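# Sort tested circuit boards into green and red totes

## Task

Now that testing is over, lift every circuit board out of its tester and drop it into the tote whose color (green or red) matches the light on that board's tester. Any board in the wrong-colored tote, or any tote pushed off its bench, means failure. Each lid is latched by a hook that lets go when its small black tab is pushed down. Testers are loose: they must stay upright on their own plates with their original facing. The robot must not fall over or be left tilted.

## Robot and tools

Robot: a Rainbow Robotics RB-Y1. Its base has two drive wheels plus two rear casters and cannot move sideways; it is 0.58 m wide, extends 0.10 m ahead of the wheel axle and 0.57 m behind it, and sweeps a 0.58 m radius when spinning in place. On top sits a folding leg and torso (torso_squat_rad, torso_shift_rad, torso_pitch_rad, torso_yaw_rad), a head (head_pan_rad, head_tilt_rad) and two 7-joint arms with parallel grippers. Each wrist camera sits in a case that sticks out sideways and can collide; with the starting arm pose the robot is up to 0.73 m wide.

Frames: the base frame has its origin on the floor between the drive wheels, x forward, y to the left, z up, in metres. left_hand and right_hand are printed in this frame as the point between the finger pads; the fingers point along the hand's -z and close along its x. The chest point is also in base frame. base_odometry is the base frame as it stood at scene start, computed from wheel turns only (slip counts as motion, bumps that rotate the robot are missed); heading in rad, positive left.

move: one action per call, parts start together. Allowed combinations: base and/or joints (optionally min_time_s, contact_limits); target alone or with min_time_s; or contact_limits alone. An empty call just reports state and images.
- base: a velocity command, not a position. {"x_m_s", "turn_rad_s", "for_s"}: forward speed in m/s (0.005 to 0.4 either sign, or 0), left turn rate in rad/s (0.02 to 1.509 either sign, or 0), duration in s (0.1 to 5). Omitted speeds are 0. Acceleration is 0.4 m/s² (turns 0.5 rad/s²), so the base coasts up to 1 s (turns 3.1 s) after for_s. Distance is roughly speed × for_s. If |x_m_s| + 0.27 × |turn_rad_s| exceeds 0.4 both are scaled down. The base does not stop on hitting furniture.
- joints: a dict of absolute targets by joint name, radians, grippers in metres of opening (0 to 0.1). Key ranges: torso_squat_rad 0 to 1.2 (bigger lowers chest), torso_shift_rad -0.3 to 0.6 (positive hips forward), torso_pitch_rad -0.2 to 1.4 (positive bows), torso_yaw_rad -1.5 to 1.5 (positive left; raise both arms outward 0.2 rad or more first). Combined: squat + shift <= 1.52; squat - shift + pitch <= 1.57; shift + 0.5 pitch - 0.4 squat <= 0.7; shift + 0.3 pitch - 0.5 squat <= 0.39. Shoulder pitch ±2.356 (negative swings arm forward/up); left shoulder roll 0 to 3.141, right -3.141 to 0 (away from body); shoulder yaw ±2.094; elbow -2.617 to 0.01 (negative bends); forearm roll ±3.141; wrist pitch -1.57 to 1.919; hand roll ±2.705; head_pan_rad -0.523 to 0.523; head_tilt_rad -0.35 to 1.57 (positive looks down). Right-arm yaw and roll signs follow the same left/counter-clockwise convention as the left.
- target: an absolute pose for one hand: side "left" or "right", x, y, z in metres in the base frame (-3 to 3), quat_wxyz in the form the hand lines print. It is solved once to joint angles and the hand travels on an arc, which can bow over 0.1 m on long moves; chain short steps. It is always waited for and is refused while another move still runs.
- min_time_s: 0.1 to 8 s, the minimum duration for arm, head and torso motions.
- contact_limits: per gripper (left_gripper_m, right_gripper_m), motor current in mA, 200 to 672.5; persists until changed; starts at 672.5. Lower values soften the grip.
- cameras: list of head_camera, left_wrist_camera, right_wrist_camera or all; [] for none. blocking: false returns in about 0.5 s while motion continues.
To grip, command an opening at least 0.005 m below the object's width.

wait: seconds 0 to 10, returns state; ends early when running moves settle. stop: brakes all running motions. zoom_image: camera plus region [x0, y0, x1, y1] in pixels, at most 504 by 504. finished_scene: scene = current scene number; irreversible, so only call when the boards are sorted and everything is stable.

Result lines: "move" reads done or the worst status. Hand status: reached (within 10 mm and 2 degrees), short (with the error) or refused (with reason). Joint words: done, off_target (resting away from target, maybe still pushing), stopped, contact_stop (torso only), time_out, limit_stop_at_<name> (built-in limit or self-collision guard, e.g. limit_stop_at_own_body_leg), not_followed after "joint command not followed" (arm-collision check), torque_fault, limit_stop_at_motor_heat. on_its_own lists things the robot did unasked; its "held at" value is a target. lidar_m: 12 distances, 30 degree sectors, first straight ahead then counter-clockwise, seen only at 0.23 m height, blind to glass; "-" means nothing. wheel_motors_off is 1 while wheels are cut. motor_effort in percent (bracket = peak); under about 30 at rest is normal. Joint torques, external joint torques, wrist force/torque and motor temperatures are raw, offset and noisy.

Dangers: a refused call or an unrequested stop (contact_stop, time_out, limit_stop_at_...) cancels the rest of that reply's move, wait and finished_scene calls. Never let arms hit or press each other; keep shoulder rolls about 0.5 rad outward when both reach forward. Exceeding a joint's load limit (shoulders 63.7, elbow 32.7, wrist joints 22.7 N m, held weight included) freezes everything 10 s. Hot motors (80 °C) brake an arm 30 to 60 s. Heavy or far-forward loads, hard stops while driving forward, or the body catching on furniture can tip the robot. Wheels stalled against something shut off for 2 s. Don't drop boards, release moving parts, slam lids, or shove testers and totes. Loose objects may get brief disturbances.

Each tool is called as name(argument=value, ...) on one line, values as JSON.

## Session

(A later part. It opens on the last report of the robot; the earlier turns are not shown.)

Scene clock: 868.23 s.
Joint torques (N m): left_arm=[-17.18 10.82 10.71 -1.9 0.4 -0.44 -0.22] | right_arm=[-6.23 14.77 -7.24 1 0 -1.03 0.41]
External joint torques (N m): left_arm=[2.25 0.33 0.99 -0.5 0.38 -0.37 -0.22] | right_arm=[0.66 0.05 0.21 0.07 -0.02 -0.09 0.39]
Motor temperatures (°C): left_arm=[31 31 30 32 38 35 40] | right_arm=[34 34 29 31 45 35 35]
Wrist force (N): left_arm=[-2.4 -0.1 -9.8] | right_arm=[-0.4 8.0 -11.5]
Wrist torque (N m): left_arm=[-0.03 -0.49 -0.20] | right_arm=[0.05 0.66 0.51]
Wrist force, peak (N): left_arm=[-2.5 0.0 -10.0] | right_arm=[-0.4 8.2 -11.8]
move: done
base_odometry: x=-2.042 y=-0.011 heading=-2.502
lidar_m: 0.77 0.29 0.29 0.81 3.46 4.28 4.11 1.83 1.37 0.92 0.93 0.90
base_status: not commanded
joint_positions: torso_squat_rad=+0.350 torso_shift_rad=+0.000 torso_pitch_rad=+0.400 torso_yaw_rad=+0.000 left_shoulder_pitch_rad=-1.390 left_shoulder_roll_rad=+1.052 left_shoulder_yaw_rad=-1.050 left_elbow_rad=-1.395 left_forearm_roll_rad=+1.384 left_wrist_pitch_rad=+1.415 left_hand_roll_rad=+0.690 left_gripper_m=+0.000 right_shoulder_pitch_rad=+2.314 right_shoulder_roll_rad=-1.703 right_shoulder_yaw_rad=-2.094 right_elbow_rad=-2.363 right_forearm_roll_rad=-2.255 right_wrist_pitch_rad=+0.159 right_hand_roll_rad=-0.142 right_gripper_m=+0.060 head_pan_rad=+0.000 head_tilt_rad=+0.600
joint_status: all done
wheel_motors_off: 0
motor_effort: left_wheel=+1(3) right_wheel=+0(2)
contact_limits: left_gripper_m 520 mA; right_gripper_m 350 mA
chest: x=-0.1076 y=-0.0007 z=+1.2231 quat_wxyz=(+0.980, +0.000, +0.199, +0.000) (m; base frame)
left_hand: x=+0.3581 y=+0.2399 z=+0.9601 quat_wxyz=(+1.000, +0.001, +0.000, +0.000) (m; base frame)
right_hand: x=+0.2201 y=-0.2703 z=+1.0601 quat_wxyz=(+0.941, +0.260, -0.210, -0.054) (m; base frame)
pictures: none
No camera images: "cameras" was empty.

move(target={"side":"right","x":0.34,"y":0.04,"z":1.14,"quat_wxyz":[0.701,0.0923,-0.701,0.0923]}, min_time_s=2.5, cameras=["head_camera"])

move(target={"side":"right","x":0.42,"y":0.04,"z":1.14,"quat_wxyz":[0.701,0.0923,-0.701,0.0923]}, min_time_s=1.5, cameras=["head_camera","right_wrist_camera"])

Scene clock: 878.27 s.
Joint torques (N m): left_arm=[-17.46 10.65 10.78 -1.74 0.28 -0.31 -0.25] | right_arm=[-17.59 5.01 -8.45 -1.93 1.5 -0.55 0]
External joint torques (N m): left_arm=[1.98 0.17 1.06 -0.34 0.25 -0.25 -0.25] | right_arm=[0.7 0.16 1.57 1.19 -0.52 -0.09 -0.06]
Motor temperatures (°C): left_arm=[30 31 30 32 38 34 40] | right_arm=[34 34 29 31 45 35 35]
Wrist force (N): left_arm=[-2.4 -0.1 -9.5] | right_arm=[-4.5 10.9 -7.3]
Wrist torque (N m): left_arm=[-0.02 -0.48 -0.21] | right_arm=[-0.13 0.46 0.47]
Wrist force, peak (N): left_arm=[-2.4 0.1 -9.9] | right_arm=[-0.2 8.2 -12.0]
move: short
base_odometry: x=-2.042 y=-0.011 heading=-2.502
lidar_m: 0.78 0.28 0.30 0.81 3.46 4.29 4.11 1.83 1.37 0.92 0.93 0.91
base_status: not commanded
joint_positions: torso_squat_rad=+0.350 torso_shift_rad=+0.000 torso_pitch_rad=+0.400 torso_yaw_rad=+0.000 left_shoulder_pitch_rad=-1.390 left_shoulder_roll_rad=+1.052 left_shoulder_yaw_rad=-1.050 left_elbow_rad=-1.395 left_forearm_roll_rad=+1.384 left_wrist_pitch_rad=+1.415 left_hand_roll_rad=+0.690 left_gripper_m=+0.000 right_shoulder_pitch_rad=+1.552 right_shoulder_roll_rad=-3.141 right_shoulder_yaw_rad=-1.571 right_elbow_rad=-2.146 right_forearm_roll_rad=-2.705 right_wrist_pitch_rad=-1.568 right_hand_roll_rad=+1.345 right_gripper_m=+0.060 head_pan_rad=+0.000 head_tilt_rad=+0.600
joint_status: all done
wheel_motors_off: 0
motor_effort: left_wheel=+2(2) right_wheel=-1(3)
contact_limits: left_gripper_m 520 mA; right_gripper_m 350 mA
chest: x=-0.1076 y=-0.0007 z=+1.2231 quat_wxyz=(+0.980, +0.000, +0.199, +0.000) (m; base frame)
left_hand: x=+0.3581 y=+0.2399 z=+0.9601 quat_wxyz=(+1.000, +0.001, +0.000, +0.000) (m; base frame)
right_hand: x=+0.3402 y=+0.0394 z=+1.1404 quat_wxyz=(+0.705, +0.122, -0.688, +0.124) (m; base frame)
right_hand_status: short (checked arc, as near as the solve gets, planned for 2.5 s): 1 mm and 5.2 deg off. The place is met; only the turn is off.
pictures: head_camera
camera_calibration:
head_camera: T_world_to_cam=[[0.0329509, -0.998751, 0.0375485, -0.0546842], [-0.818655, -0.0485224, -0.572232, 0.851592], [0.573339, -0.0118838, -0.819232, 1.0903], [0, 0, 0, 1]] pos_world=[0.07385, -0.000337732, 1.38257]

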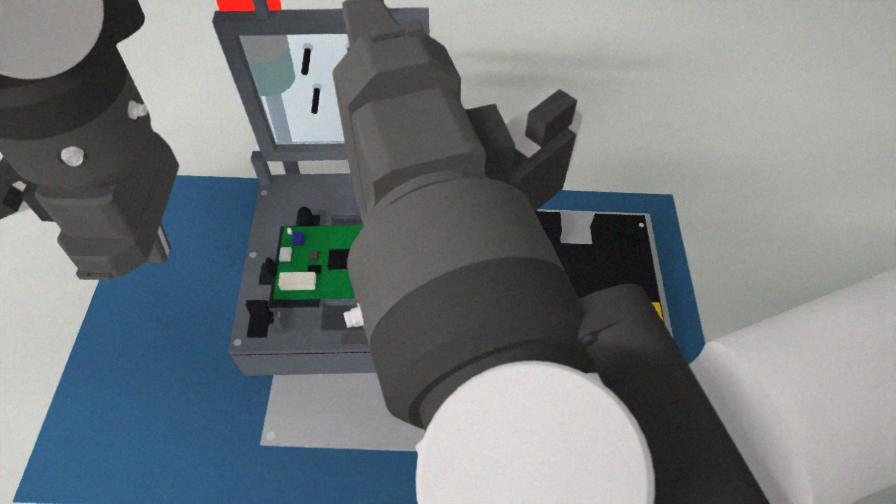

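Scene clock: 880.10 s.
Joint torques (N m): left_arm=[-17.41 10.68 10.95 -1.68 0.24 -0.31 -0.2] | right_arm=[-20.75 6.17 -9.22 -0.44 1.26 -0.58 -0.29]
External joint torques (N m): left_arm=[2.02 0.2 1.23 -0.28 0.22 -0.25 -0.2] | right_arm=[0.42 0.06 1.63 1 -0.69 0.12 -0.34]
Motor temperatures (°C): left_arm=[30 31 30 32 38 34 40] | right_arm=[34 34 29 31 45 35 35]
Wrist force (N): left_arm=[-2.3 -0.2 -9.6] | right_arm=[-4.1 10.8 -7.3]
Wrist torque (N m): left_arm=[-0.02 -0.45 -0.20] | right_arm=[-0.13 0.50 0.47]
Wrist force, peak (N): left_arm=[-2.3 0.1 -9.8] | right_arm=[-4.0 11.0 -7.7]
move: short
base_odometry: x=-2.042 y=-0.011 heading=-2.502
lidar_m: 0.77 0.29 0.30 0.81 3.46 4.27 4.12 1.84 1.37 0.92 0.94 0.90
base_status: not commanded
joint_positions: torso_squat_rad=+0.350 torso_shift_rad=+0.000 torso_pitch_rad=+0.400 torso_yaw_rad=+0.000 left_shoulder_pitch_rad=-1.390 left_shoulder_roll_rad=+1.052 left_shoulder_yaw_rad=-1.050 left_elbow_rad=-1.395 left_forearm_roll_rad=+1.384 left_wrist_pitch_rad=+1.415 left_hand_roll_rad=+0.690 left_gripper_m=+0.000 right_shoulder_pitch_rad=+1.461 right_shoulder_roll_rad=-3.141 right_shoulder_yaw_rad=-1.571 right_elbow_rad=-1.861 right_forearm_roll_rad=-2.790 right_wrist_pitch_rad=-1.343 right_hand_roll_rad=+1.229 right_gripper_m=+0.060 head_pan_rad=+0.000 head_tilt_rad=+0.600
joint_status: all done
wheel_motors_off: 0
motor_effort: left_wheel=+1(3) right_wheel=+0(2)
contact_limits: left_gripper_m 520 mA; right_gripper_m 350 mA
chest: x=-0.1076 y=-0.0007 z=+1.2231 quat_wxyz=(+0.980, +0.000, +0.199, +0.000) (m; base frame)
left_hand: x=+0.3581 y=+0.2399 z=+0.9601 quat_wxyz=(+1.000, +0.001, +0.000, +0.000) (m; base frame)
right_hand: x=+0.4200 y=+0.0394 z=+1.1404 quat_wxyz=(+0.706, +0.110, -0.691, +0.112) (m; base frame)
right_hand_status: short (checked arc, as near as the solve gets, planned for 1.5 s): 1 mm and 3.2 deg off. The place is met; only the turn is off.
pictures: head_camera, right_wrist_camera
camera_calibration:
head_camera: T_world_to_cam=[[0.0329508, -0.998751, 0.0375487, -0.0546843], [-0.818655, -0.0485225, -0.572232, 0.851592], [0.573339, -0.0118839, -0.819232, 1.0903], [0, 0, 0, 1]] pos_world=[0.07385, -0.000337575, 1.38257]
right_wrist_camera: T_world_to_cam=[[-0.0103516, 0.0187314, -0.999771, 1.14623], [-0.698946, 0.714876, 0.0206306, 0.275111], [0.715099, 0.699, 0.00569212, -0.262651], [0, 0, 0, 1]] pos_world=[0.391975, -0.0345477, 1.14179]

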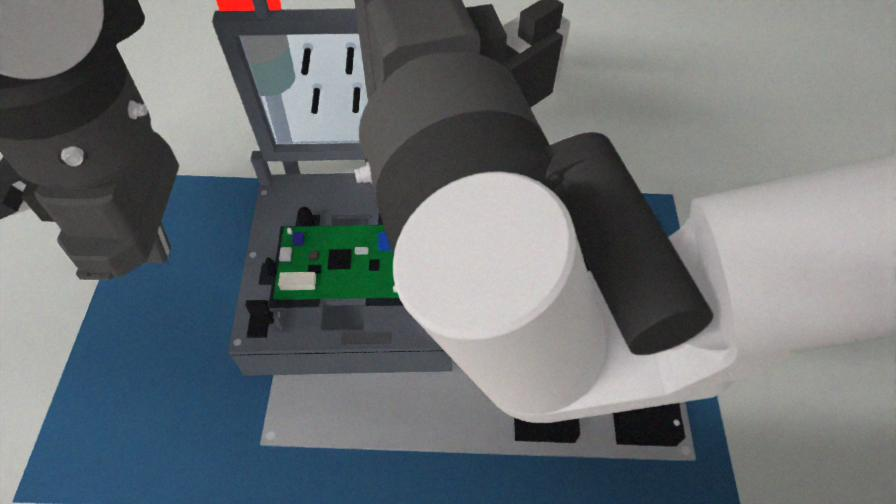

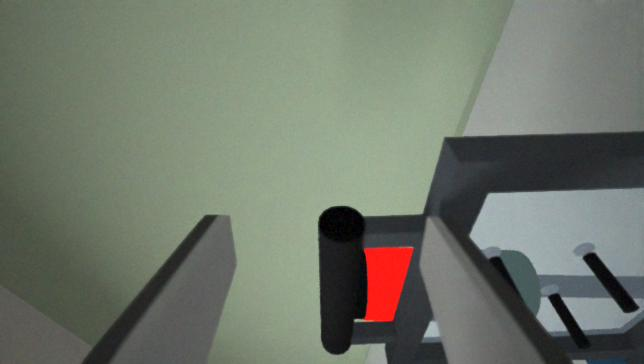

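move(target={"side":"right","x":0.44,"y":0.058,"z":1.137,"quat_wxyz":[0.703,0.1,-0.696,0.1]}, min_time_s=1.5, cameras=["right_wrist_camera"])

move(target={"side":"right","x":0.468,"y":0.058,"z":1.137,"quat_wxyz":[0.703,0.1,-0.696,0.1]}, min_time_s=1.5, cameras=["right_wrist_camera","head_camera"])

Scene clock: 888.00 s.
Joint torques (N m): left_arm=[-17.46 10.55 10.7 -1.56 0.3 -0.27 -0.26] | right_arm=[-27.27 12.37 -14.06 11.75 2.34 -2.08 -0.09]
External joint torques (N m): left_arm=[1.99 0.06 0.98 -0.17 0.28 -0.2 -0.26] | right_arm=[-5.17 5.88 -2.92 12.62 0.5 -1.34 -0.15]
Motor temperatures (°C): left_arm=[30 31 30 32 38 34 40] | right_arm=[34 34 29 31 45 35 35]
Wrist force (N): left_arm=[-2.3 -0.2 -9.4] | right_arm=[-3.9 16.2 41.7]
Wrist torque (N m): left_arm=[-0.01 -0.46 -0.20] | right_arm=[-0.39 2.13 0.27]
Wrist force, peak (N): left_arm=[-2.1 0.2 -9.9] | right_arm=[-4.9 16.3 42.7]
move: short
base_odometry: x=-2.042 y=-0.011 heading=-2.502
lidar_m: 0.78 0.29 0.29 0.81 3.46 4.28 4.12 1.83 1.36 0.92 0.92 0.90
base_status: not commanded
joint_positions: torso_squat_rad=+0.350 torso_shift_rad=-0.001 torso_pitch_rad=+0.399 torso_yaw_rad=+0.000 left_shoulder_pitch_rad=-1.390 left_shoulder_roll_rad=+1.052 left_shoulder_yaw_rad=-1.050 left_elbow_rad=-1.395 left_forearm_roll_rad=+1.384 left_wrist_pitch_rad=+1.415 left_hand_roll_rad=+0.690 left_gripper_m=+0.000 right_shoulder_pitch_rad=+1.426 right_shoulder_roll_rad=-3.142 right_shoulder_yaw_rad=-1.570 right_elbow_rad=-1.767 right_forearm_roll_rad=-2.825 right_wrist_pitch_rad=-1.157 right_hand_roll_rad=+1.200 right_gripper_m=+0.060 head_pan_rad=+0.000 head_tilt_rad=+0.600
joint_status: all done
wheel_motors_off: 0
motor_effort: left_wheel=+3(3) right_wheel=+8(8)
contact_limits: left_gripper_m 520 mA; right_gripper_m 350 mA
chest: x=-0.1084 y=-0.0009 z=+1.2232 quat_wxyz=(+0.980, +0.001, +0.198, +0.000) (m; base frame)
left_hand: x=+0.3576 y=+0.2397 z=+0.9608 quat_wxyz=(+1.000, +0.001, -0.001, +0.000) (m; base frame)
right_hand: x=+0.4376 y=+0.0581 z=+1.1367 quat_wxyz=(+0.714, +0.139, -0.671, +0.143) (m; base frame)
right_hand_status: short (checked arc, as near as the solve gets, planned for 1.5 s): 2 mm and 7.4 deg off. The place is met; only the turn is off.
pictures: right_wrist_camera
camera_calibration:
right_wrist_camera: T_world_to_cam=[[-0.0517685, 0.00709823, -0.998634, 1.15986], [-0.757848, 0.650952, 0.0439132, 0.277096], [0.650375, 0.759086, -0.0283194, -0.224853], [0, 0, 0, 1]] pos_world=[0.416279, -0.0179269, 1.13973]

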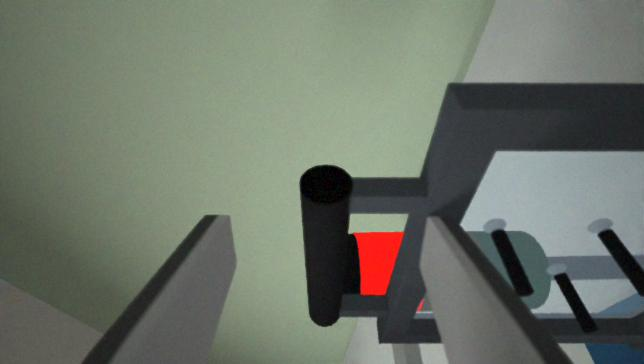

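Scene clock: 898.73 s.
Joint torques (N m): left_arm=[-18.36 10.16 10.34 -1.27 0.17 -0.35 -0.2] | right_arm=[-25.56 20.54 -14.15 19.44 1.15 -4.81 0.58]
External joint torques (N m): left_arm=[1.1 -0.33 0.61 0.11 0.15 -0.28 -0.2] | right_arm=[-3.13 13.94 -2.94 20.14 -0.63 -4.05 0.52]
External joint torques when the fault began: right_arm=[-9.12 21.28 -5.82 33.78 -0.01 -5.88 0.51]
Motor temperatures (°C): left_arm=[30 31 30 32 38 34 40] | right_arm=[35 34 29 32 45 35 35]
Wrist force (N): left_arm=[-2.4 0.0 -9.5] | right_arm=[1.9 27.7 65.2]
Wrist torque (N m): left_arm=[-0.02 -0.47 -0.20] | right_arm=[-0.25 2.72 -0.06]
Wrist force, peak (N): left_arm=[-1.9 0.4 -10.2] | right_arm=[2.9 35.0 117.5]
move: torque_fault
TORQUE FAULT: right_elbow_rad reached its load limit. The robot stopped for 10 seconds, dropped its targets and accepts commands again. The stop added 9.2 s to the call.
base_odometry: x=-2.042 y=-0.010 heading=-2.502
lidar_m: 0.78 0.29 0.30 0.80 3.46 4.28 4.10 1.84 1.37 0.92 0.93 0.89
base_status: not commanded
joint_positions: torso_squat_rad=+0.350 torso_shift_rad=-0.001 torso_pitch_rad=+0.397 torso_yaw_rad=+0.000 left_shoulder_pitch_rad=-1.390 left_shoulder_roll_rad=+1.052 left_shoulder_yaw_rad=-1.050 left_elbow_rad=-1.396 left_forearm_roll_rad=+1.384 left_wrist_pitch_rad=+1.415 left_hand_roll_rad=+0.690 left_gripper_m=+0.000 right_shoulder_pitch_rad=+1.417 right_shoulder_roll_rad=-3.148 right_shoulder_yaw_rad=-1.569 right_elbow_rad=-1.727 right_forearm_roll_rad=-2.831 right_wrist_pitch_rad=-1.091 right_hand_roll_rad=+1.185 right_gripper_m=+0.060 head_pan_rad=+0.000 head_tilt_rad=+0.600
joint_status: right_shoulder_pitch_rad torque_fault (moved -0.009 of -0.025); right_elbow_rad torque_fault (moved +0.040 of +0.123); right_forearm_roll_rad torque_fault (moved -0.006 of -0.014); right_wrist_pitch_rad torque_fault (moved +0.066 of +0.147); right_hand_roll_rad torque_fault (moved -0.015 of -0.033); the others done
wheel_motors_off: 0
on_its_own: right_shoulder_pitch_rad is held at +1.416, not at your +1.401, since a torque_fault; right_elbow_rad is held at -1.722, not at your -1.644, since a torque_fault; right_forearm_roll_rad is held at -2.831, not at your -2.839, since a torque_fault; right_wrist_pitch_rad is held at -1.092, not at your -1.010, since a torque_fault; right_hand_roll_rad is held at +1.185, not at your +1.167, since a torque_fault
motor_effort: left_wheel=+14(19) right_wheel=+17(26)
contact_limits: left_gripper_m 520 mA; right_gripper_m 350 mA
chest: x=-0.1092 y=-0.0010 z=+1.2233 quat_wxyz=(+0.980, +0.001, +0.197, +0.000) (m; base frame)
left_hand: x=+0.3572 y=+0.2396 z=+0.9615 quat_wxyz=(+1.000, +0.001, -0.001, +0.000) (m; base frame)
right_hand: x=+0.4429 y=+0.0649 z=+1.1347 quat_wxyz=(+0.717, +0.150, -0.663, +0.153) (m; base frame)
right_hand_status: short (checked arc, as near as the solve gets, planned for 1.5 s): torque_fault, 26 mm and 9.3 deg off.
pictures: head_camera, right_wrist_camera
camera_calibration:
head_camera: T_world_to_cam=[[0.0326418, -0.998775, 0.0371868, -0.054553], [-0.817274, -0.0480903, -0.574239, 0.852999], [0.575324, -0.0116476, -0.817843, 1.0899], [0, 0, 0, 1]] pos_world=[0.0718689, -0.000770464, 1.38322]
right_wrist_camera: T_world_to_cam=[[-0.06647, 0.00576971, -0.997772, 1.16367], [-0.776397, 0.627809, 0.0553527, 0.273535], [0.626729, 0.778346, -0.0372509, -0.214147], [0, 0, 0, 1]] pos_world=[0.423934, -0.0117608, 1.13796]

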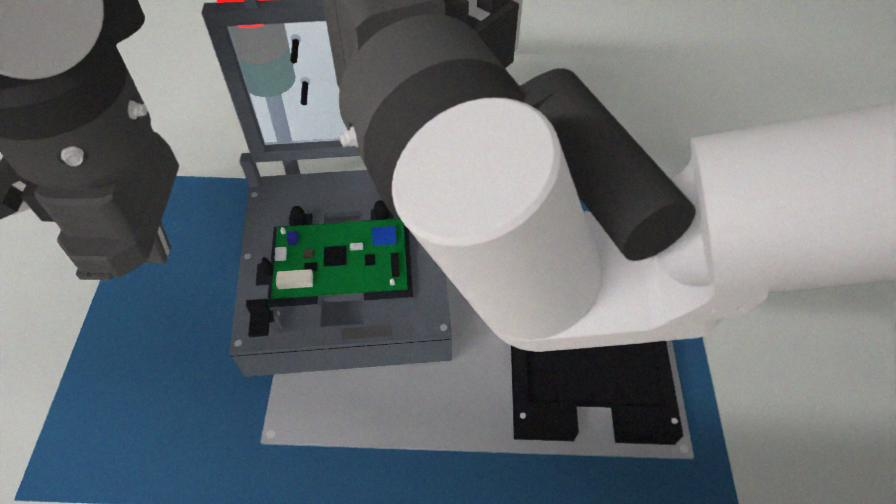

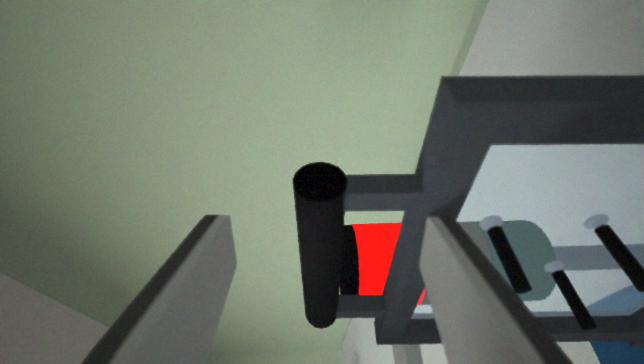

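move(target={"side":"right","x":0.36,"y":0.045,"z":1.142,"quat_wxyz":[0.705,0.122,-0.688,0.124]}, min_time_s=2, cameras=[])

move(target={"side":"right","x":0.22,"y":-0.27,"z":1.06,"quat_wxyz":[0.943,0.253,-0.209,-0.056]}, min_time_s=2, cameras=["head_camera"])

move(joints={"right_shoulder_pitch_rad":-0.2,"right_shoulder_roll_rad":-0.6,"right_shoulder_yaw_rad":0.2,"right_elbow_rad":-2.3,"right_forearm_roll_rad":-2.3,"right_wrist_pitch_rad":-0.5,"right_hand_roll_rad":2.3,"right_gripper_m":0.036}, min_time_s=4, cameras=["head_camera"])

Scene clock: 915.43 s.
Joint torques (N m): left_arm=[-18.08 10.38 10.52 -1.37 0.28 -0.21 -0.2] | right_arm=[-16.26 7.2 -8.81 -2.41 1.96 -0.79 0.35]
External joint torques (N m): left_arm=[1.36 -0.11 0.8 0.03 0.26 -0.14 -0.2] | right_arm=[2.98 1.89 1.55 -0.02 -0.04 -0.2 0.29]
Motor temperatures (°C): left_arm=[30 31 30 32 37 34 40] | right_arm=[35 35 29 34 45 36 35]
Wrist force (N): left_arm=[-2.3 0.1 -9.6] | right_arm=[-4.0 10.8 -6.9]
Wrist torque (N m): left_arm=[-0.04 -0.47 -0.19] | right_arm=[-0.13 0.52 0.46]
Wrist force, peak (N): left_arm=[-2.4 -0.3 -9.9] | right_arm=[2.4 27.8 65.7]
move: done
base_odometry: x=-2.042 y=-0.011 heading=-2.502
lidar_m: 0.78 0.29 0.30 0.81 3.46 4.28 4.12 1.84 1.37 0.91 0.93 0.90
base_status: not commanded
joint_positions: torso_squat_rad=+0.350 torso_shift_rad=+0.000 torso_pitch_rad=+0.400 torso_yaw_rad=+0.000 left_shoulder_pitch_rad=-1.390 left_shoulder_roll_rad=+1.052 left_shoulder_yaw_rad=-1.050 left_elbow_rad=-1.396 left_forearm_roll_rad=+1.384 left_wrist_pitch_rad=+1.415 left_hand_roll_rad=+0.690 left_gripper_m=+0.000 right_shoulder_pitch_rad=+1.489 right_shoulder_roll_rad=-3.141 right_shoulder_yaw_rad=-1.549 right_elbow_rad=-2.068 right_forearm_roll_rad=-2.755 right_wrist_pitch_rad=-1.503 right_hand_roll_rad=+1.284 right_gripper_m=+0.060 head_pan_rad=+0.000 head_tilt_rad=+0.600
joint_status: all done
wheel_motors_off: 0
motor_effort: left_wheel=+3(14) right_wheel=+5(19)
contact_limits: left_gripper_m 520 mA; right_gripper_m 350 mA
chest: x=-0.1077 y=-0.0007 z=+1.2231 quat_wxyz=(+0.980, +0.000, +0.198, +0.000) (m; base frame)
left_hand: x=+0.3580 y=+0.2399 z=+0.9602 quat_wxyz=(+1.000, +0.001, +0.000, +0.000) (m; base frame)
right_hand: x=+0.3615 y=+0.0455 z=+1.1412 quat_wxyz=(+0.706, +0.124, -0.686, +0.126) (m; base frame)
right_hand_status: reached (checked arc, planned for 2.0 s): 2 mm and 0.4 deg off.
pictures: none
No camera images: "cameras" was empty.

Scene clock: 917.80 s.
Joint torques (N m): left_arm=[-18.18 10.31 10.4 -1.32 0.28 -0.25 -0.25] | right_arm=[-5.62 14.45 -7.99 0.58 -0.19 -1.24 0.25]
External joint torques (N m): left_arm=[1.25 -0.18 0.68 0.08 0.26 -0.18 -0.25] | right_arm=[1.28 -0.24 -0.53 -0.36 -0.22 -0.26 0.22]
Motor temperatures (°C): left_arm=[30 31 30 32 37 34 40] | right_arm=[35 35 29 33 45 36 35]
Wrist force (N): left_arm=[-2.3 -0.1 -9.2] | right_arm=[-0.2 7.9 -11.7]
Wrist torque (N m): left_arm=[-0.02 -0.45 -0.20] | right_arm=[0.09 0.65 0.53]
Wrist force, peak (N): left_arm=[-2.4 -0.2 -9.8] | right_arm=[-0.5 8.3 -11.6]
move: done
base_odometry: x=-2.042 y=-0.011 heading=-2.502
lidar_m: 0.78 0.29 0.30 0.82 3.47 4.28 4.11 1.84 1.37 0.91 0.93 0.91
base_status: not commanded
joint_positions: torso_squat_rad=+0.350 torso_shift_rad=+0.000 torso_pitch_rad=+0.400 torso_yaw_rad=+0.000 left_shoulder_pitch_rad=-1.390 left_shoulder_roll_rad=+1.052 left_shoulder_yaw_rad=-1.050 left_elbow_rad=-1.396 left_forearm_roll_rad=+1.384 left_wrist_pitch_rad=+1.415 left_hand_roll_rad=+0.690 left_gripper_m=+0.000 right_shoulder_pitch_rad=+2.310 right_shoulder_roll_rad=-1.704 right_shoulder_yaw_rad=-2.094 right_elbow_rad=-2.364 right_forearm_roll_rad=-2.222 right_wrist_pitch_rad=+0.161 right_hand_roll_rad=-0.176 right_gripper_m=+0.060 head_pan_rad=+0.000 head_tilt_rad=+0.600
joint_status: all done
wheel_motors_off: 0
motor_effort: left_wheel=-1(4) right_wheel=+5(6)
contact_limits: left_gripper_m 520 mA; right_gripper_m 350 mA
chest: x=-0.1076 y=-0.0007 z=+1.2231 quat_wxyz=(+0.980, +0.000, +0.199, +0.000) (m; base frame)
left_hand: x=+0.3580 y=+0.2399 z=+0.9601 quat_wxyz=(+1.000, +0.001, +0.000, +0.000) (m; base frame)
right_hand: x=+0.2200 y=-0.2704 z=+1.0601 quat_wxyz=(+0.941, +0.259, -0.210, -0.055) (m; base frame)
right_hand_status: reached (checked arc, planned for 2.0 s): 0 mm and 0.7 deg off.
pictures: head_camera
camera_calibration:
head_camera: T_world_to_cam=[[0.0329347, -0.998751, 0.0375666, -0.0547072], [-0.818593, -0.0485209, -0.572321, 0.851669], [0.573429, -0.0119025, -0.819168, 1.09027], [0, 0, 0, 1]] pos_world=[0.0737773, -0.00033813, 1.3826]

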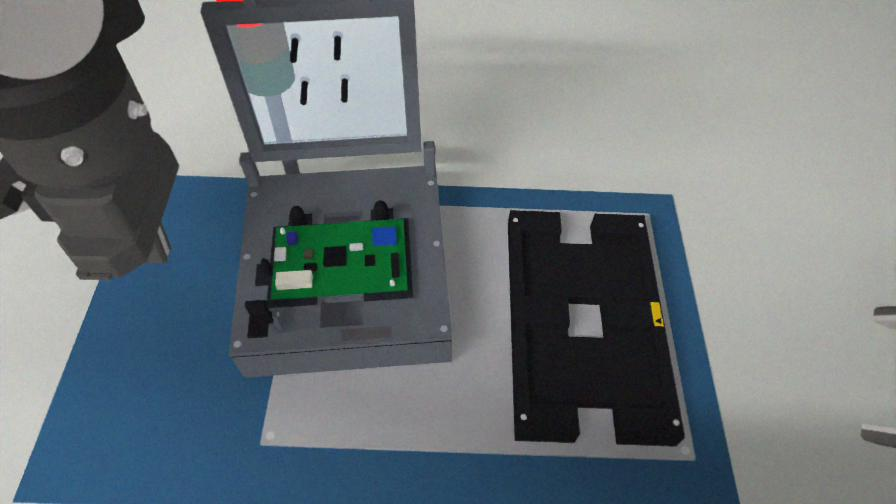

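Scene clock: 922.10 s.
Joint torques (N m): left_arm=[-17.97 10.26 10.38 -1.24 0.27 -0.2 -0.21] | right_arm=[-7.13 -5.02 -5.08 -7.61 0.39 0.36 0.08]
External joint torques (N m): left_arm=[1.47 -0.22 0.66 0.16 0.25 -0.13 -0.21] | right_arm=[0.18 1.54 0.64 1.91 -0.59 -0.31 0.03]
Motor temperatures (°C): left_arm=[30 31 30 32 37 34 40] | right_arm=[35 34 29 33 45 36 35]
Wrist force (N): left_arm=[-2.3 0.0 -9.6] | right_arm=[-3.8 13.0 -6.0]
Wrist torque (N m): left_arm=[-0.04 -0.44 -0.21] | right_arm=[-0.26 0.51 0.50]
Wrist force, peak (N): left_arm=[-2.5 0.1 -9.8] | right_arm=[-3.7 12.4 -9.3]
move: done
base_odometry: x=-2.042 y=-0.011 heading=-2.502
lidar_m: 0.77 0.29 0.30 0.81 3.46 4.28 4.11 1.84 1.37 0.92 0.93 0.90
base_status: not commanded
joint_positions: torso_squat_rad=+0.350 torso_shift_rad=+0.000 torso_pitch_rad=+0.400 torso_yaw_rad=+0.000 left_shoulder_pitch_rad=-1.390 left_shoulder_roll_rad=+1.052 left_shoulder_yaw_rad=-1.050 left_elbow_rad=-1.396 left_forearm_roll_rad=+1.384 left_wrist_pitch_rad=+1.415 left_hand_roll_rad=+0.690 left_gripper_m=+0.000 right_shoulder_pitch_rad=-0.200 right_shoulder_roll_rad=-0.600 right_shoulder_yaw_rad=+0.200 right_elbow_rad=-2.300 right_forearm_roll_rad=-2.300 right_wrist_pitch_rad=-0.500 right_hand_roll_rad=+2.300 right_gripper_m=+0.036 head_pan_rad=+0.000 head_tilt_rad=+0.600
joint_status: all done
wheel_motors_off: 0
motor_effort: left_wheel=+1(3) right_wheel=+3(6)
contact_limits: left_gripper_m 520 mA; right_gripper_m 350 mA
chest: x=-0.1076 y=-0.0007 z=+1.2231 quat_wxyz=(+0.980, +0.000, +0.199, +0.000) (m; base frame)
left_hand: x=+0.3580 y=+0.2399 z=+0.9601 quat_wxyz=(+1.000, +0.001, +0.000, +0.000) (m; base frame)
right_hand: x=+0.3547 y=-0.2114 z=+1.1589 quat_wxyz=(+0.617, -0.113, -0.762, +0.163) (m; base frame)
pictures: head_camera
camera_calibration:
head_camera: T_world_to_cam=[[0.0329452, -0.998751, 0.0375552, -0.0546933], [-0.818615, -0.0485225, -0.572289, 0.851643], [0.573397, -0.0118891, -0.819191, 1.09028], [0, 0, 0, 1]] pos_world=[0.0738054, -0.000338767, 1.38259]

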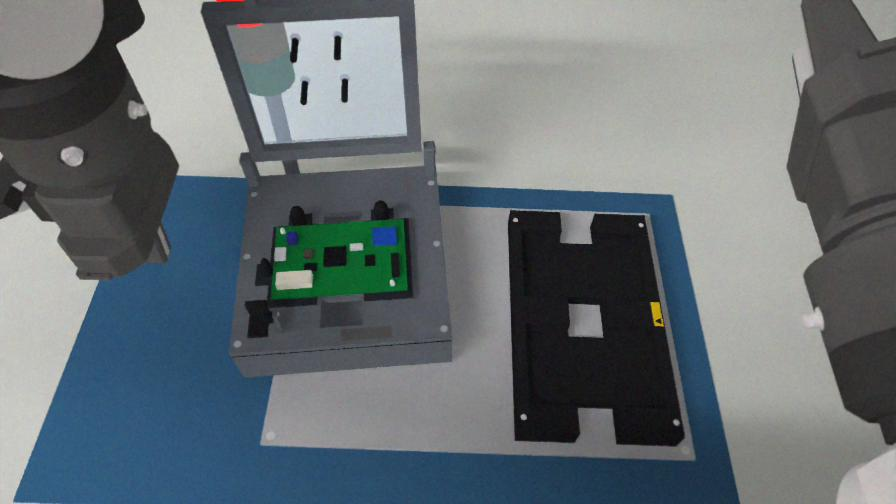

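move(target={"side":"right","x":0.36,"y":-0.03,"z":1.15,"quat_wxyz":[0.701,0.0923,-0.701,0.0923]}, min_time_s=2, cameras=[])

move(target={"side":"right","x":0.41,"y":0.055,"z":1.15,"quat_wxyz":[0.701,0.0923,-0.701,0.0923]}, min_time_s=2, cameras=["right_wrist_camera"])

Scene clock: 930.97 s.
Joint torques (N m): left_arm=[-18.08 10.32 10.46 -1.22 0.22 -0.24 -0.22] | right_arm=[-11.93 3.03 -2.3 -7.6 0.42 1.27 0.32]
External joint torques (N m): left_arm=[1.36 -0.16 0.74 0.17 0.2 -0.17 -0.22] | right_arm=[-0.47 2.06 0.96 2.01 -0.59 -0.28 0.27]
Motor temperatures (°C): left_arm=[30 31 30 32 37 34 40] | right_arm=[35 34 29 33 45 35 35]
Wrist force (N): left_arm=[-2.2 0.0 -9.5] | right_arm=[-4.4 10.8 -7.4]
Wrist torque (N m): left_arm=[-0.04 -0.45 -0.20] | right_arm=[-0.12 0.47 0.47]
Wrist force, peak (N): left_arm=[-2.2 0.0 -9.9] | right_arm=[-3.8 13.6 -6.5]
move: done
base_odometry: x=-2.042 y=-0.011 heading=-2.502
lidar_m: 0.78 0.29 0.30 0.81 3.46 4.28 4.11 1.85 1.37 0.92 0.93 0.90
base_status: not commanded
joint_positions: torso_squat_rad=+0.350 torso_shift_rad=+0.000 torso_pitch_rad=+0.400 torso_yaw_rad=+0.000 left_shoulder_pitch_rad=-1.390 left_shoulder_roll_rad=+1.052 left_shoulder_yaw_rad=-1.050 left_elbow_rad=-1.396 left_forearm_roll_rad=+1.384 left_wrist_pitch_rad=+1.415 left_hand_roll_rad=+0.690 left_gripper_m=+0.000 right_shoulder_pitch_rad=-0.543 right_shoulder_roll_rad=-0.288 right_shoulder_yaw_rad=+0.551 right_elbow_rad=-2.233 right_forearm_roll_rad=-2.545 right_wrist_pitch_rad=-0.855 right_hand_roll_rad=+2.411 right_gripper_m=+0.036 head_pan_rad=+0.000 head_tilt_rad=+0.600
joint_status: all done
wheel_motors_off: 0
motor_effort: left_wheel=+1(2) right_wheel=+3(5)
contact_limits: left_gripper_m 520 mA; right_gripper_m 350 mA
chest: x=-0.1076 y=-0.0007 z=+1.2231 quat_wxyz=(+0.980, +0.000, +0.199, +0.000) (m; base frame)
left_hand: x=+0.3580 y=+0.2399 z=+0.9601 quat_wxyz=(+1.000, +0.001, +0.000, +0.000) (m; base frame)
right_hand: x=+0.3594 y=-0.0303 z=+1.1500 quat_wxyz=(+0.701, +0.093, -0.701, +0.093) (m; base frame)
right_hand_status: reached (checked arc, planned for 2.0 s): 1 mm and 0.1 deg off.
pictures: none
No camera images: "cameras" was empty.

Scene clock: 933.30 s.
Joint torques (N m): left_arm=[-17.94 10.36 10.51 -1.3 0.28 -0.26 -0.15] | right_arm=[-15.23 6.34 -1.79 -7.79 1.11 1.56 -0.29]
External joint torques (N m): left_arm=[1.5 -0.13 0.79 0.1 0.26 -0.19 -0.15] | right_arm=[0.38 2.01 0.72 2.17 0.04 0.11 -0.35]
Motor temperatures (°C): left_arm=[30 31 30 32 37 34 40] | right_arm=[35 34 29 33 45 35 35]
Wrist force (N): left_arm=[-2.2 0.0 -9.6] | right_arm=[-4.1 11.0 -7.4]
Wrist torque (N m): left_arm=[-0.03 -0.45 -0.20] | right_arm=[-0.14 0.48 0.46]
Wrist force, peak (N): left_arm=[-2.5 0.1 -9.8] | right_arm=[-4.3 11.2 -7.7]
move: done
base_odometry: x=-2.042 y=-0.011 heading=-2.502
lidar_m: 0.77 0.29 0.31 0.82 3.47 4.27 4.12 1.84 1.36 0.92 0.93 0.89
base_status: not commanded
joint_positions: torso_squat_rad=+0.350 torso_shift_rad=+0.000 torso_pitch_rad=+0.400 torso_yaw_rad=+0.000 left_shoulder_pitch_rad=-1.390 left_shoulder_roll_rad=+1.052 left_shoulder_yaw_rad=-1.050 left_elbow_rad=-1.396 left_forearm_roll_rad=+1.384 left_wrist_pitch_rad=+1.415 left_hand_roll_rad=+0.690 left_gripper_m=+0.000 right_shoulder_pitch_rad=-0.791 right_shoulder_roll_rad=-0.062 right_shoulder_yaw_rad=+0.565 right_elbow_rad=-1.849 right_forearm_roll_rad=-2.418 right_wrist_pitch_rad=-0.825 right_hand_roll_rad=+2.339 right_gripper_m=+0.036 head_pan_rad=+0.000 head_tilt_rad=+0.600
joint_status: all done
wheel_motors_off: 0
motor_effort: left_wheel=+0(3) right_wheel=+3(6)
contact_limits: left_gripper_m 520 mA; right_gripper_m 350 mA
chest: x=-0.1076 y=-0.0007 z=+1.2231 quat_wxyz=(+0.980, +0.000, +0.199, +0.000) (m; base frame)
left_hand: x=+0.3580 y=+0.2399 z=+0.9601 quat_wxyz=(+1.000, +0.001, +0.000, +0.000) (m; base frame)
right_hand: x=+0.4094 y=+0.0546 z=+1.1500 quat_wxyz=(+0.701, +0.093, -0.701, +0.093) (m; base frame)
right_hand_status: reached (checked arc, planned for 2.0 s): 1 mm and 0.1 deg off.
pictures: right_wrist_camera
camera_calibration:
right_wrist_camera: T_world_to_cam=[[0.00982947, 0.0231695, -0.999683, 1.14684], [-0.66175, 0.749646, 0.0108677, 0.250647], [0.74966, 0.661433, 0.022701, -0.297421], [0, 0, 0, 1]] pos_world=[0.377558, -0.0177444, 1.15051]

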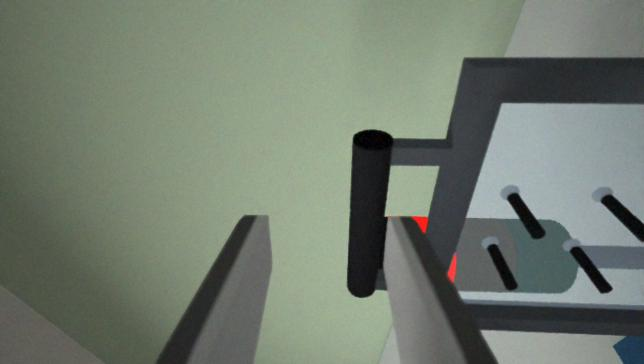

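move(target={"side":"right","x":0.435,"y":0.056,"z":1.142,"quat_wxyz":[0.701,0.0923,-0.701,0.0923]}, min_time_s=1.5, cameras=["right_wrist_camera"])

zoom_image(camera="right_wrist_camera", region=[200, 100, 500, 364])

Scene clock: 946.00 s.
Joint torques (N m): left_arm=[-17.99 10.25 10.29 -1.31 0.21 -0.25 -0.13] | right_arm=[-16.98 2.5 -4.03 -8.13 1.05 1.41 -0.28]
External joint torques (N m): left_arm=[1.45 -0.23 0.57 0.09 0.19 -0.18 -0.13] | right_arm=[-0.05 -1.18 -1.29 2 0 0.04 -0.34]
Motor temperatures (°C): left_arm=[30 31 30 32 37 34 40] | right_arm=[35 34 29 33 45 35 35]
Wrist force (N): left_arm=[-2.4 -0.1 -9.5] | right_arm=[-4.1 11.0 -7.1]
Wrist torque (N m): left_arm=[-0.04 -0.47 -0.20] | right_arm=[-0.13 0.47 0.48]
Wrist force, peak (N): left_arm=[-2.2 0.0 -9.9] | right_arm=[-4.4 11.3 -7.3]
move: done
base_odometry: x=-2.042 y=-0.011 heading=-2.502
lidar_m: 0.78 0.29 0.29 0.81 3.47 4.28 4.11 1.84 1.36 0.92 0.93 0.90
base_status: not commanded
joint_positions: torso_squat_rad=+0.350 torso_shift_rad=+0.000 torso_pitch_rad=+0.400 torso_yaw_rad=+0.000 left_shoulder_pitch_rad=-1.390 left_shoulder_roll_rad=+1.052 left_shoulder_yaw_rad=-1.050 left_elbow_rad=-1.396 left_forearm_roll_rad=+1.384 left_wrist_pitch_rad=+1.415 left_hand_roll_rad=+0.690 left_gripper_m=+0.000 right_shoulder_pitch_rad=-0.849 right_shoulder_roll_rad=-0.063 right_shoulder_yaw_rad=+0.526 right_elbow_rad=-1.729 right_forearm_roll_rad=-2.415 right_wrist_pitch_rad=-0.760 right_hand_roll_rad=+2.287 right_gripper_m=+0.036 head_pan_rad=+0.000 head_tilt_rad=+0.600
joint_status: all done
wheel_motors_off: 0
motor_effort: left_wheel=+2(2) right_wheel=+3(5)
contact_limits: left_gripper_m 520 mA; right_gripper_m 350 mA
chest: x=-0.1076 y=-0.0007 z=+1.2231 quat_wxyz=(+0.980, +0.000, +0.199, +0.000) (m; base frame)
left_hand: x=+0.3580 y=+0.2399 z=+0.9601 quat_wxyz=(+1.000, +0.001, +0.000, +0.000) (m; base frame)
right_hand: x=+0.4347 y=+0.0562 z=+1.1421 quat_wxyz=(+0.701, +0.093, -0.701, +0.092) (m; base frame)
right_hand_status: reached (checked arc, planned for 1.5 s): 0 mm and 0.1 deg off.
pictures: right_wrist_camera
camera_calibration:
right_wrist_camera: T_world_to_cam=[[0.0107222, 0.0242222, -0.999649, 1.13812], [-0.661405, 0.749947, 0.0110776, 0.265895], [0.749952, 0.661055, 0.0240618, -0.318933], [0, 0, 0, 1]] pos_world=[0.402846, -0.0161429, 1.14245]

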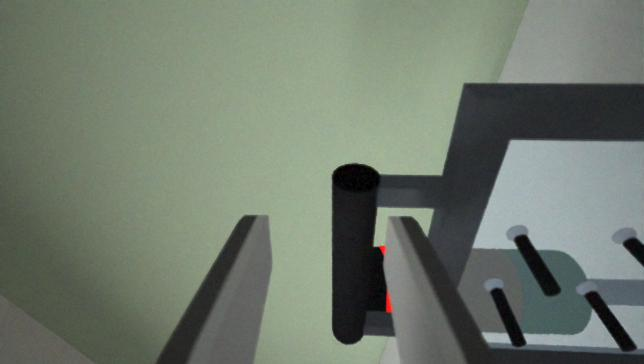

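Scaled by 1.680 from the camera's 644x364 image, which has a finer 1265x715 frame.

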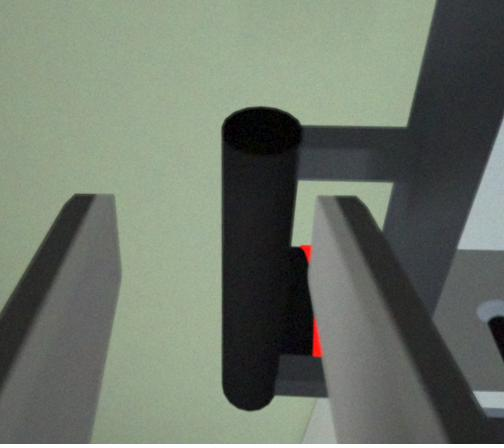

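move(target={"side":"right","x":0.455,"y":0.058,"z":1.139,"quat_wxyz":[0.701,0.0923,-0.701,0.0923]}, min_time_s=1.5, cameras=["right_wrist_camera"])

Scene clock: 953.63 s.
Joint torques (N m): left_arm=[-18.06 10 10.39 -1.41 0.26 -0.18 -0.14] | right_arm=[-33.69 -6.03 -23.17 3.96 2.29 3.05 -0.14]
External joint torques (N m): left_arm=[1.41 -0.5 0.65 -0.04 0.25 -0.1 -0.14] | right_arm=[-15.68 -9.23 -20.28 14.17 1.25 1.74 -0.2]
Motor temperatures (°C): left_arm=[30 31 30 32 37 34 40] | right_arm=[35 34 29 33 45 35 35]
Wrist force (N): left_arm=[-2.3 0.0 -9.8] | right_arm=[-3.0 17.5 139.9]
Wrist torque (N m): left_arm=[-0.04 -0.46 -0.20] | right_arm=[-1.18 4.09 0.31]
Wrist force, peak (N): left_arm=[-2.4 0.0 -9.9] | right_arm=[-3.4 17.1 141.5]
move: done
base_odometry: x=-2.042 y=-0.010 heading=-2.502
lidar_m: 0.78 0.29 0.30 0.81 3.47 4.28 4.11 1.84 1.36 0.92 0.92 0.90
base_status: not commanded
joint_positions: torso_squat_rad=+0.351 torso_shift_rad=-0.002 torso_pitch_rad=+0.396 torso_yaw_rad=+0.000 left_shoulder_pitch_rad=-1.390 left_shoulder_roll_rad=+1.052 left_shoulder_yaw_rad=-1.050 left_elbow_rad=-1.396 left_forearm_roll_rad=+1.384 left_wrist_pitch_rad=+1.415 left_hand_roll_rad=+0.690 left_gripper_m=+0.000 right_shoulder_pitch_rad=-0.901 right_shoulder_roll_rad=-0.058 right_shoulder_yaw_rad=+0.500 right_elbow_rad=-1.635 right_forearm_roll_rad=-2.414 right_wrist_pitch_rad=-0.715 right_hand_roll_rad=+2.252 right_gripper_m=+0.036 head_pan_rad=+0.000 head_tilt_rad=+0.600
joint_status: all done
wheel_motors_off: 0
motor_effort: left_wheel=+20(21) right_wheel=+29(30)
contact_limits: left_gripper_m 520 mA; right_gripper_m 350 mA
chest: x=-0.1101 y=-0.0012 z=+1.2234 quat_wxyz=(+0.980, +0.001, +0.197, +0.000) (m; base frame)
left_hand: x=+0.3566 y=+0.2394 z=+0.9623 quat_wxyz=(+1.000, +0.001, -0.002, +0.000) (m; base frame)
right_hand: x=+0.4505 y=+0.0596 z=+1.1403 quat_wxyz=(+0.700, +0.095, -0.701, +0.093) (m; base frame)
right_hand_status: reached (checked arc, planned for 1.5 s): 5 mm and 0.3 deg off.
pictures: right_wrist_camera
camera_calibration:
right_wrist_camera: T_world_to_cam=[[0.0121469, 0.0262476, -0.999582, 1.13529], [-0.664426, 0.747264, 0.011548, 0.274815], [0.747255, 0.664008, 0.0265165, -0.334742], [0, 0, 0, 1]] pos_world=[0.418942, -0.012887, 1.14052]

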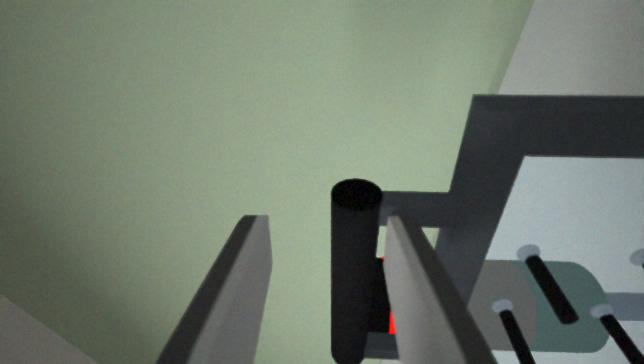

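move(target={"side":"right","x":0.425,"y":0.065,"z":1.142,"quat_wxyz":[0.701,0.0923,-0.701,0.0923]}, min_time_s=1.5, cameras=[])

move(target={"side":"right","x":0.43,"y":0.09,"z":1.142,"quat_wxyz":[0.701,0.0923,-0.701,0.0923]}, min_time_s=1.5, cameras=["head_camera","right_wrist_camera"])

Scene clock: 975.17 s.
Joint torques (N m): left_arm=[-18.01 10.37 10.53 -1.39 0.18 -0.25 -0.23] | right_arm=[-13.38 6.82 -1.38 -9.36 1.11 1.02 0.42]
External joint torques (N m): left_arm=[1.43 -0.12 0.81 0.01 0.16 -0.18 -0.23] | right_arm=[3.24 2.43 1.07 0.81 0.04 -0.34 0.37]
Motor temperatures (°C): left_arm=[30 31 30 32 37 34 40] | right_arm=[36 34 29 32 45 35 35]
Wrist force (N): left_arm=[-2.3 -0.2 -9.6] | right_arm=[-4.1 11.1 -7.6]
Wrist torque (N m): left_arm=[-0.01 -0.47 -0.19] | right_arm=[-0.14 0.48 0.46]
Wrist force, peak (N): left_arm=[-2.6 -0.1 -10.0] | right_arm=[-1.5 17.3 140.3]
move: done
base_odometry: x=-2.042 y=-0.011 heading=-2.502
lidar_m: 0.78 0.29 0.30 0.81 3.46 4.28 4.11 1.84 1.37 0.92 0.94 0.90
base_status: not commanded
joint_positions: torso_squat_rad=+0.350 torso_shift_rad=+0.000 torso_pitch_rad=+0.400 torso_yaw_rad=+0.000 left_shoulder_pitch_rad=-1.390 left_shoulder_roll_rad=+1.052 left_shoulder_yaw_rad=-1.050 left_elbow_rad=-1.396 left_forearm_roll_rad=+1.384 left_wrist_pitch_rad=+1.415 left_hand_roll_rad=+0.690 left_gripper_m=+0.000 right_shoulder_pitch_rad=-0.840 right_shoulder_roll_rad=-0.035 right_shoulder_yaw_rad=+0.544 right_elbow_rad=-1.726 right_forearm_roll_rad=-2.381 right_wrist_pitch_rad=-0.771 right_hand_roll_rad=+2.280 right_gripper_m=+0.036 head_pan_rad=+0.000 head_tilt_rad=+0.600
joint_status: all done
wheel_motors_off: 0
motor_effort: left_wheel=+2(21) right_wheel=+5(30)
contact_limits: left_gripper_m 520 mA; right_gripper_m 350 mA
chest: x=-0.1077 y=-0.0008 z=+1.2231 quat_wxyz=(+0.980, +0.001, +0.198, +0.000) (m; base frame)
left_hand: x=+0.3580 y=+0.2398 z=+0.9602 quat_wxyz=(+1.000, +0.001, +0.000, +0.000) (m; base frame)
right_hand: x=+0.4274 y=+0.0655 z=+1.1401 quat_wxyz=(+0.702, +0.092, -0.700, +0.092) (m; base frame)
right_hand_status: reached (checked arc, planned for 1.5 s): 3 mm and 0.2 deg off.
pictures: none
No camera images: "cameras" was empty.

Scene clock: 977.00 s.
Joint torques (N m): left_arm=[-18.15 10.24 10.53 -1.34 0.2 -0.29 -0.23] | right_arm=[-17.45 6.99 -1.29 -8.04 1.26 0.87 -0.24]
External joint torques (N m): left_arm=[1.29 -0.25 0.81 0.06 0.18 -0.22 -0.24] | right_arm=[-0.15 2.11 1.29 2.11 0.08 -0.37 -0.3]
Motor temperatures (°C): left_arm=[30 31 30 32 37 34 40] | right_arm=[36 34 29 32 45 35 35]
Wrist force (N): left_arm=[-2.2 0.1 -9.5] | right_arm=[-4.3 10.6 -7.1]
Wrist torque (N m): left_arm=[-0.04 -0.45 -0.20] | right_arm=[-0.08 0.44 0.47]
Wrist force, peak (N): left_arm=[-2.4 -0.3 -9.8] | right_arm=[-4.3 11.4 -7.2]
move: done
base_odometry: x=-2.042 y=-0.011 heading=-2.502
lidar_m: 0.78 0.30 0.30 0.81 3.47 4.28 4.12 1.84 1.37 0.92 0.92 0.89
base_status: not commanded
joint_positions: torso_squat_rad=+0.350 torso_shift_rad=+0.000 torso_pitch_rad=+0.400 torso_yaw_rad=+0.000 left_shoulder_pitch_rad=-1.390 left_shoulder_roll_rad=+1.052 left_shoulder_yaw_rad=-1.050 left_elbow_rad=-1.396 left_forearm_roll_rad=+1.384 left_wrist_pitch_rad=+1.415 left_hand_roll_rad=+0.690 left_gripper_m=+0.000 right_shoulder_pitch_rad=-0.907 right_shoulder_roll_rad=+0.000 right_shoulder_yaw_rad=+0.575 right_elbow_rad=-1.636 right_forearm_roll_rad=-2.326 right_wrist_pitch_rad=-0.795 right_hand_roll_rad=+2.208 right_gripper_m=+0.036 head_pan_rad=+0.000 head_tilt_rad=+0.600
joint_status: all done
wheel_motors_off: 0
motor_effort: left_wheel=+3(4) right_wheel=+6(7)
contact_limits: left_gripper_m 520 mA; right_gripper_m 350 mA
chest: x=-0.1077 y=-0.0008 z=+1.2231 quat_wxyz=(+0.980, +0.001, +0.198, +0.000) (m; base frame)
left_hand: x=+0.3580 y=+0.2398 z=+0.9602 quat_wxyz=(+1.000, +0.001, +0.000, +0.000) (m; base frame)
right_hand: x=+0.4300 y=+0.0897 z=+1.1421 quat_wxyz=(+0.701, +0.092, -0.701, +0.092) (m; base frame)
right_hand_status: reached (checked arc, planned for 1.5 s): 0 mm and 0.0 deg off.
pictures: head_camera, right_wrist_camera
camera_calibration:
head_camera: T_world_to_cam=[[0.0328545, -0.998761, 0.0373842, -0.0546079], [-0.818549, -0.0483516, -0.572399, 0.851726], [0.573497, -0.0117949, -0.819123, 1.09026], [0, 0, 0, 1]] pos_world=[0.0737135, -0.000498329, 1.38262]
right_wrist_camera: T_world_to_cam=[[0.0111459, 0.0237343, -0.999656, 1.13725], [-0.660948, 0.750359, 0.0104459, 0.238218], [0.750349, 0.660605, 0.0240506, -0.337695], [0, 0, 0, 1]] pos_world=[0.398163, 0.017342, 1.14249]

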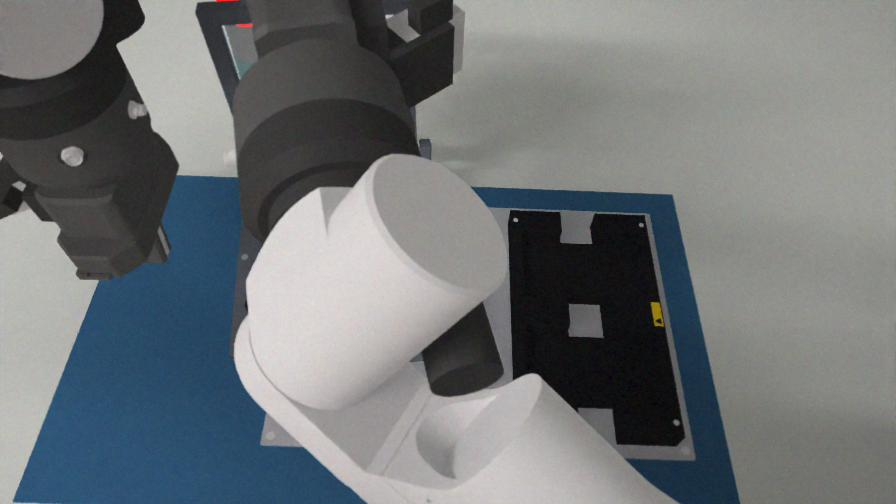

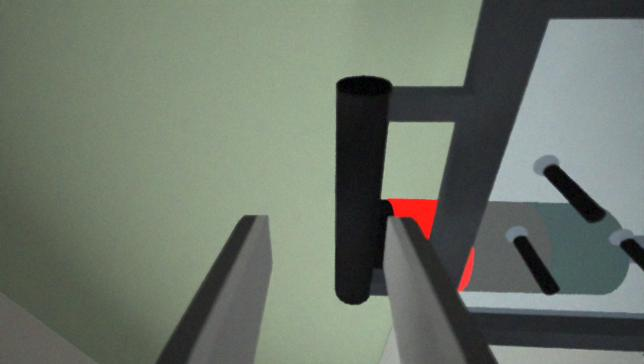

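move(target={"side":"right","x":0.445,"y":0.085,"z":1.138,"quat_wxyz":[0.701,0.092,-0.701,0.092]}, min_time_s=1.5, cameras=["head_camera","right_wrist_camera"])

Scene clock: 1019.20 s.
Joint torques (N m): left_arm=[-17.87 10.19 10.57 -1.34 0.19 -0.25 -0.19] | right_arm=[-17.66 2.96 -4.09 -8.04 0.57 1.31 -0.26]
External joint torques (N m): left_arm=[1.57 -0.3 0.85 0.06 0.17 -0.18 -0.19] | right_arm=[0.34 -1.25 -1.33 2.16 -0.59 0.12 -0.31]
Motor temperatures (°C): left_arm=[30 31 30 32 37 34 40] | right_arm=[35 34 29 32 45 35 35]
Wrist force (N): left_arm=[-2.3 -0.2 -9.4] | right_arm=[-4.0 10.9 -7.3]
Wrist torque (N m): left_arm=[-0.01 -0.45 -0.19] | right_arm=[-0.12 0.49 0.46]
Wrist force, peak (N): left_arm=[-2.6 0.0 -9.7] | right_arm=[-4.4 11.2 -7.2]
move: done
base_odometry: x=-2.042 y=-0.011 heading=-2.502
lidar_m: 0.77 0.29 0.30 0.81 3.46 4.29 4.12 1.85 1.37 0.92 0.92 0.90
base_status: not commanded
joint_positions: torso_squat_rad=+0.350 torso_shift_rad=+0.000 torso_pitch_rad=+0.400 torso_yaw_rad=+0.000 left_shoulder_pitch_rad=-1.390 left_shoulder_roll_rad=+1.052 left_shoulder_yaw_rad=-1.050 left_elbow_rad=-1.396 left_forearm_roll_rad=+1.384 left_wrist_pitch_rad=+1.415 left_hand_roll_rad=+0.690 left_gripper_m=+0.000 right_shoulder_pitch_rad=-0.935 right_shoulder_roll_rad=-0.013 right_shoulder_yaw_rad=+0.549 right_elbow_rad=-1.582 right_forearm_roll_rad=-2.333 right_wrist_pitch_rad=-0.757 right_hand_roll_rad=+2.183 right_gripper_m=+0.036 head_pan_rad=+0.000 head_tilt_rad=+0.600
joint_status: all done
wheel_motors_off: 0
motor_effort: left_wheel=+2(4) right_wheel=+5(7)
contact_limits: left_gripper_m 520 mA; right_gripper_m 350 mA
chest: x=-0.1077 y=-0.0008 z=+1.2231 quat_wxyz=(+0.980, +0.001, +0.198, +0.000) (m; base frame)
left_hand: x=+0.3580 y=+0.2398 z=+0.9602 quat_wxyz=(+1.000, +0.001, +0.000, +0.000) (m; base frame)
right_hand: x=+0.4448 y=+0.0853 z=+1.1381 quat_wxyz=(+0.701, +0.092, -0.701, +0.092) (m; base frame)
right_hand_status: reached (checked arc, planned for 1.5 s): 0 mm and 0.0 deg off.
pictures: head_camera, right_wrist_camera
camera_calibration:
head_camera: T_world_to_cam=[[0.0328549, -0.998761, 0.0373842, -0.0546077], [-0.818549, -0.0483519, -0.572398, 0.851726], [0.573497, -0.0117947, -0.819123, 1.09026], [0, 0, 0, 1]] pos_world=[0.0737135, -0.000498255, 1.38262]
right_wrist_camera: T_world_to_cam=[[0.0111149, 0.0242455, -0.999644, 1.13315], [-0.660568, 0.750688, 0.0108625, 0.250657], [0.750684, 0.660212, 0.0243596, -0.346198], [0, 0, 0, 1]] pos_world=[0.412866, 0.0129254, 1.13846]

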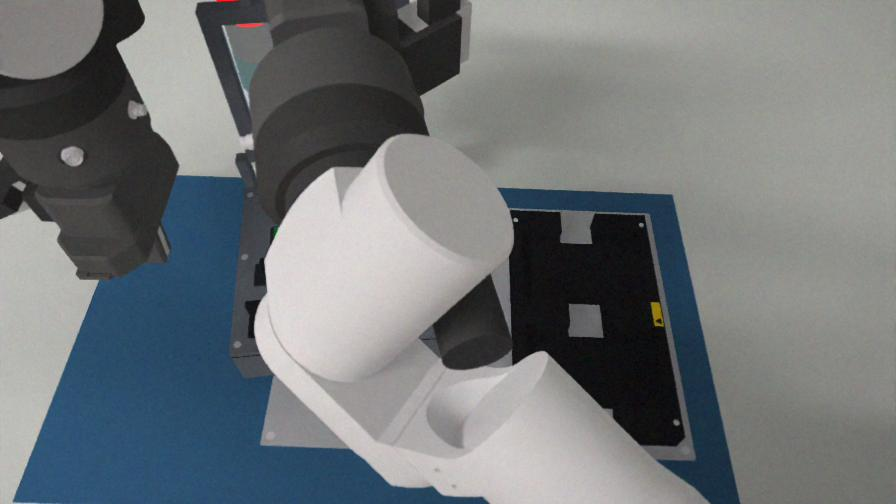

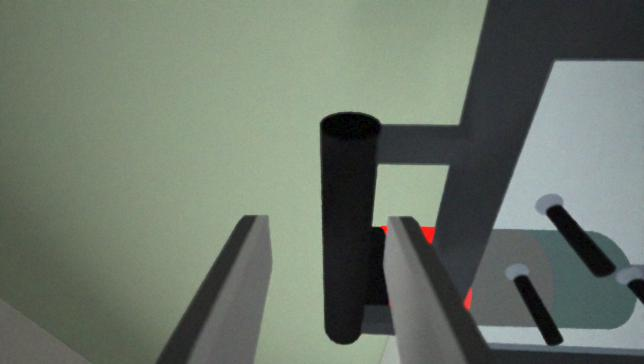

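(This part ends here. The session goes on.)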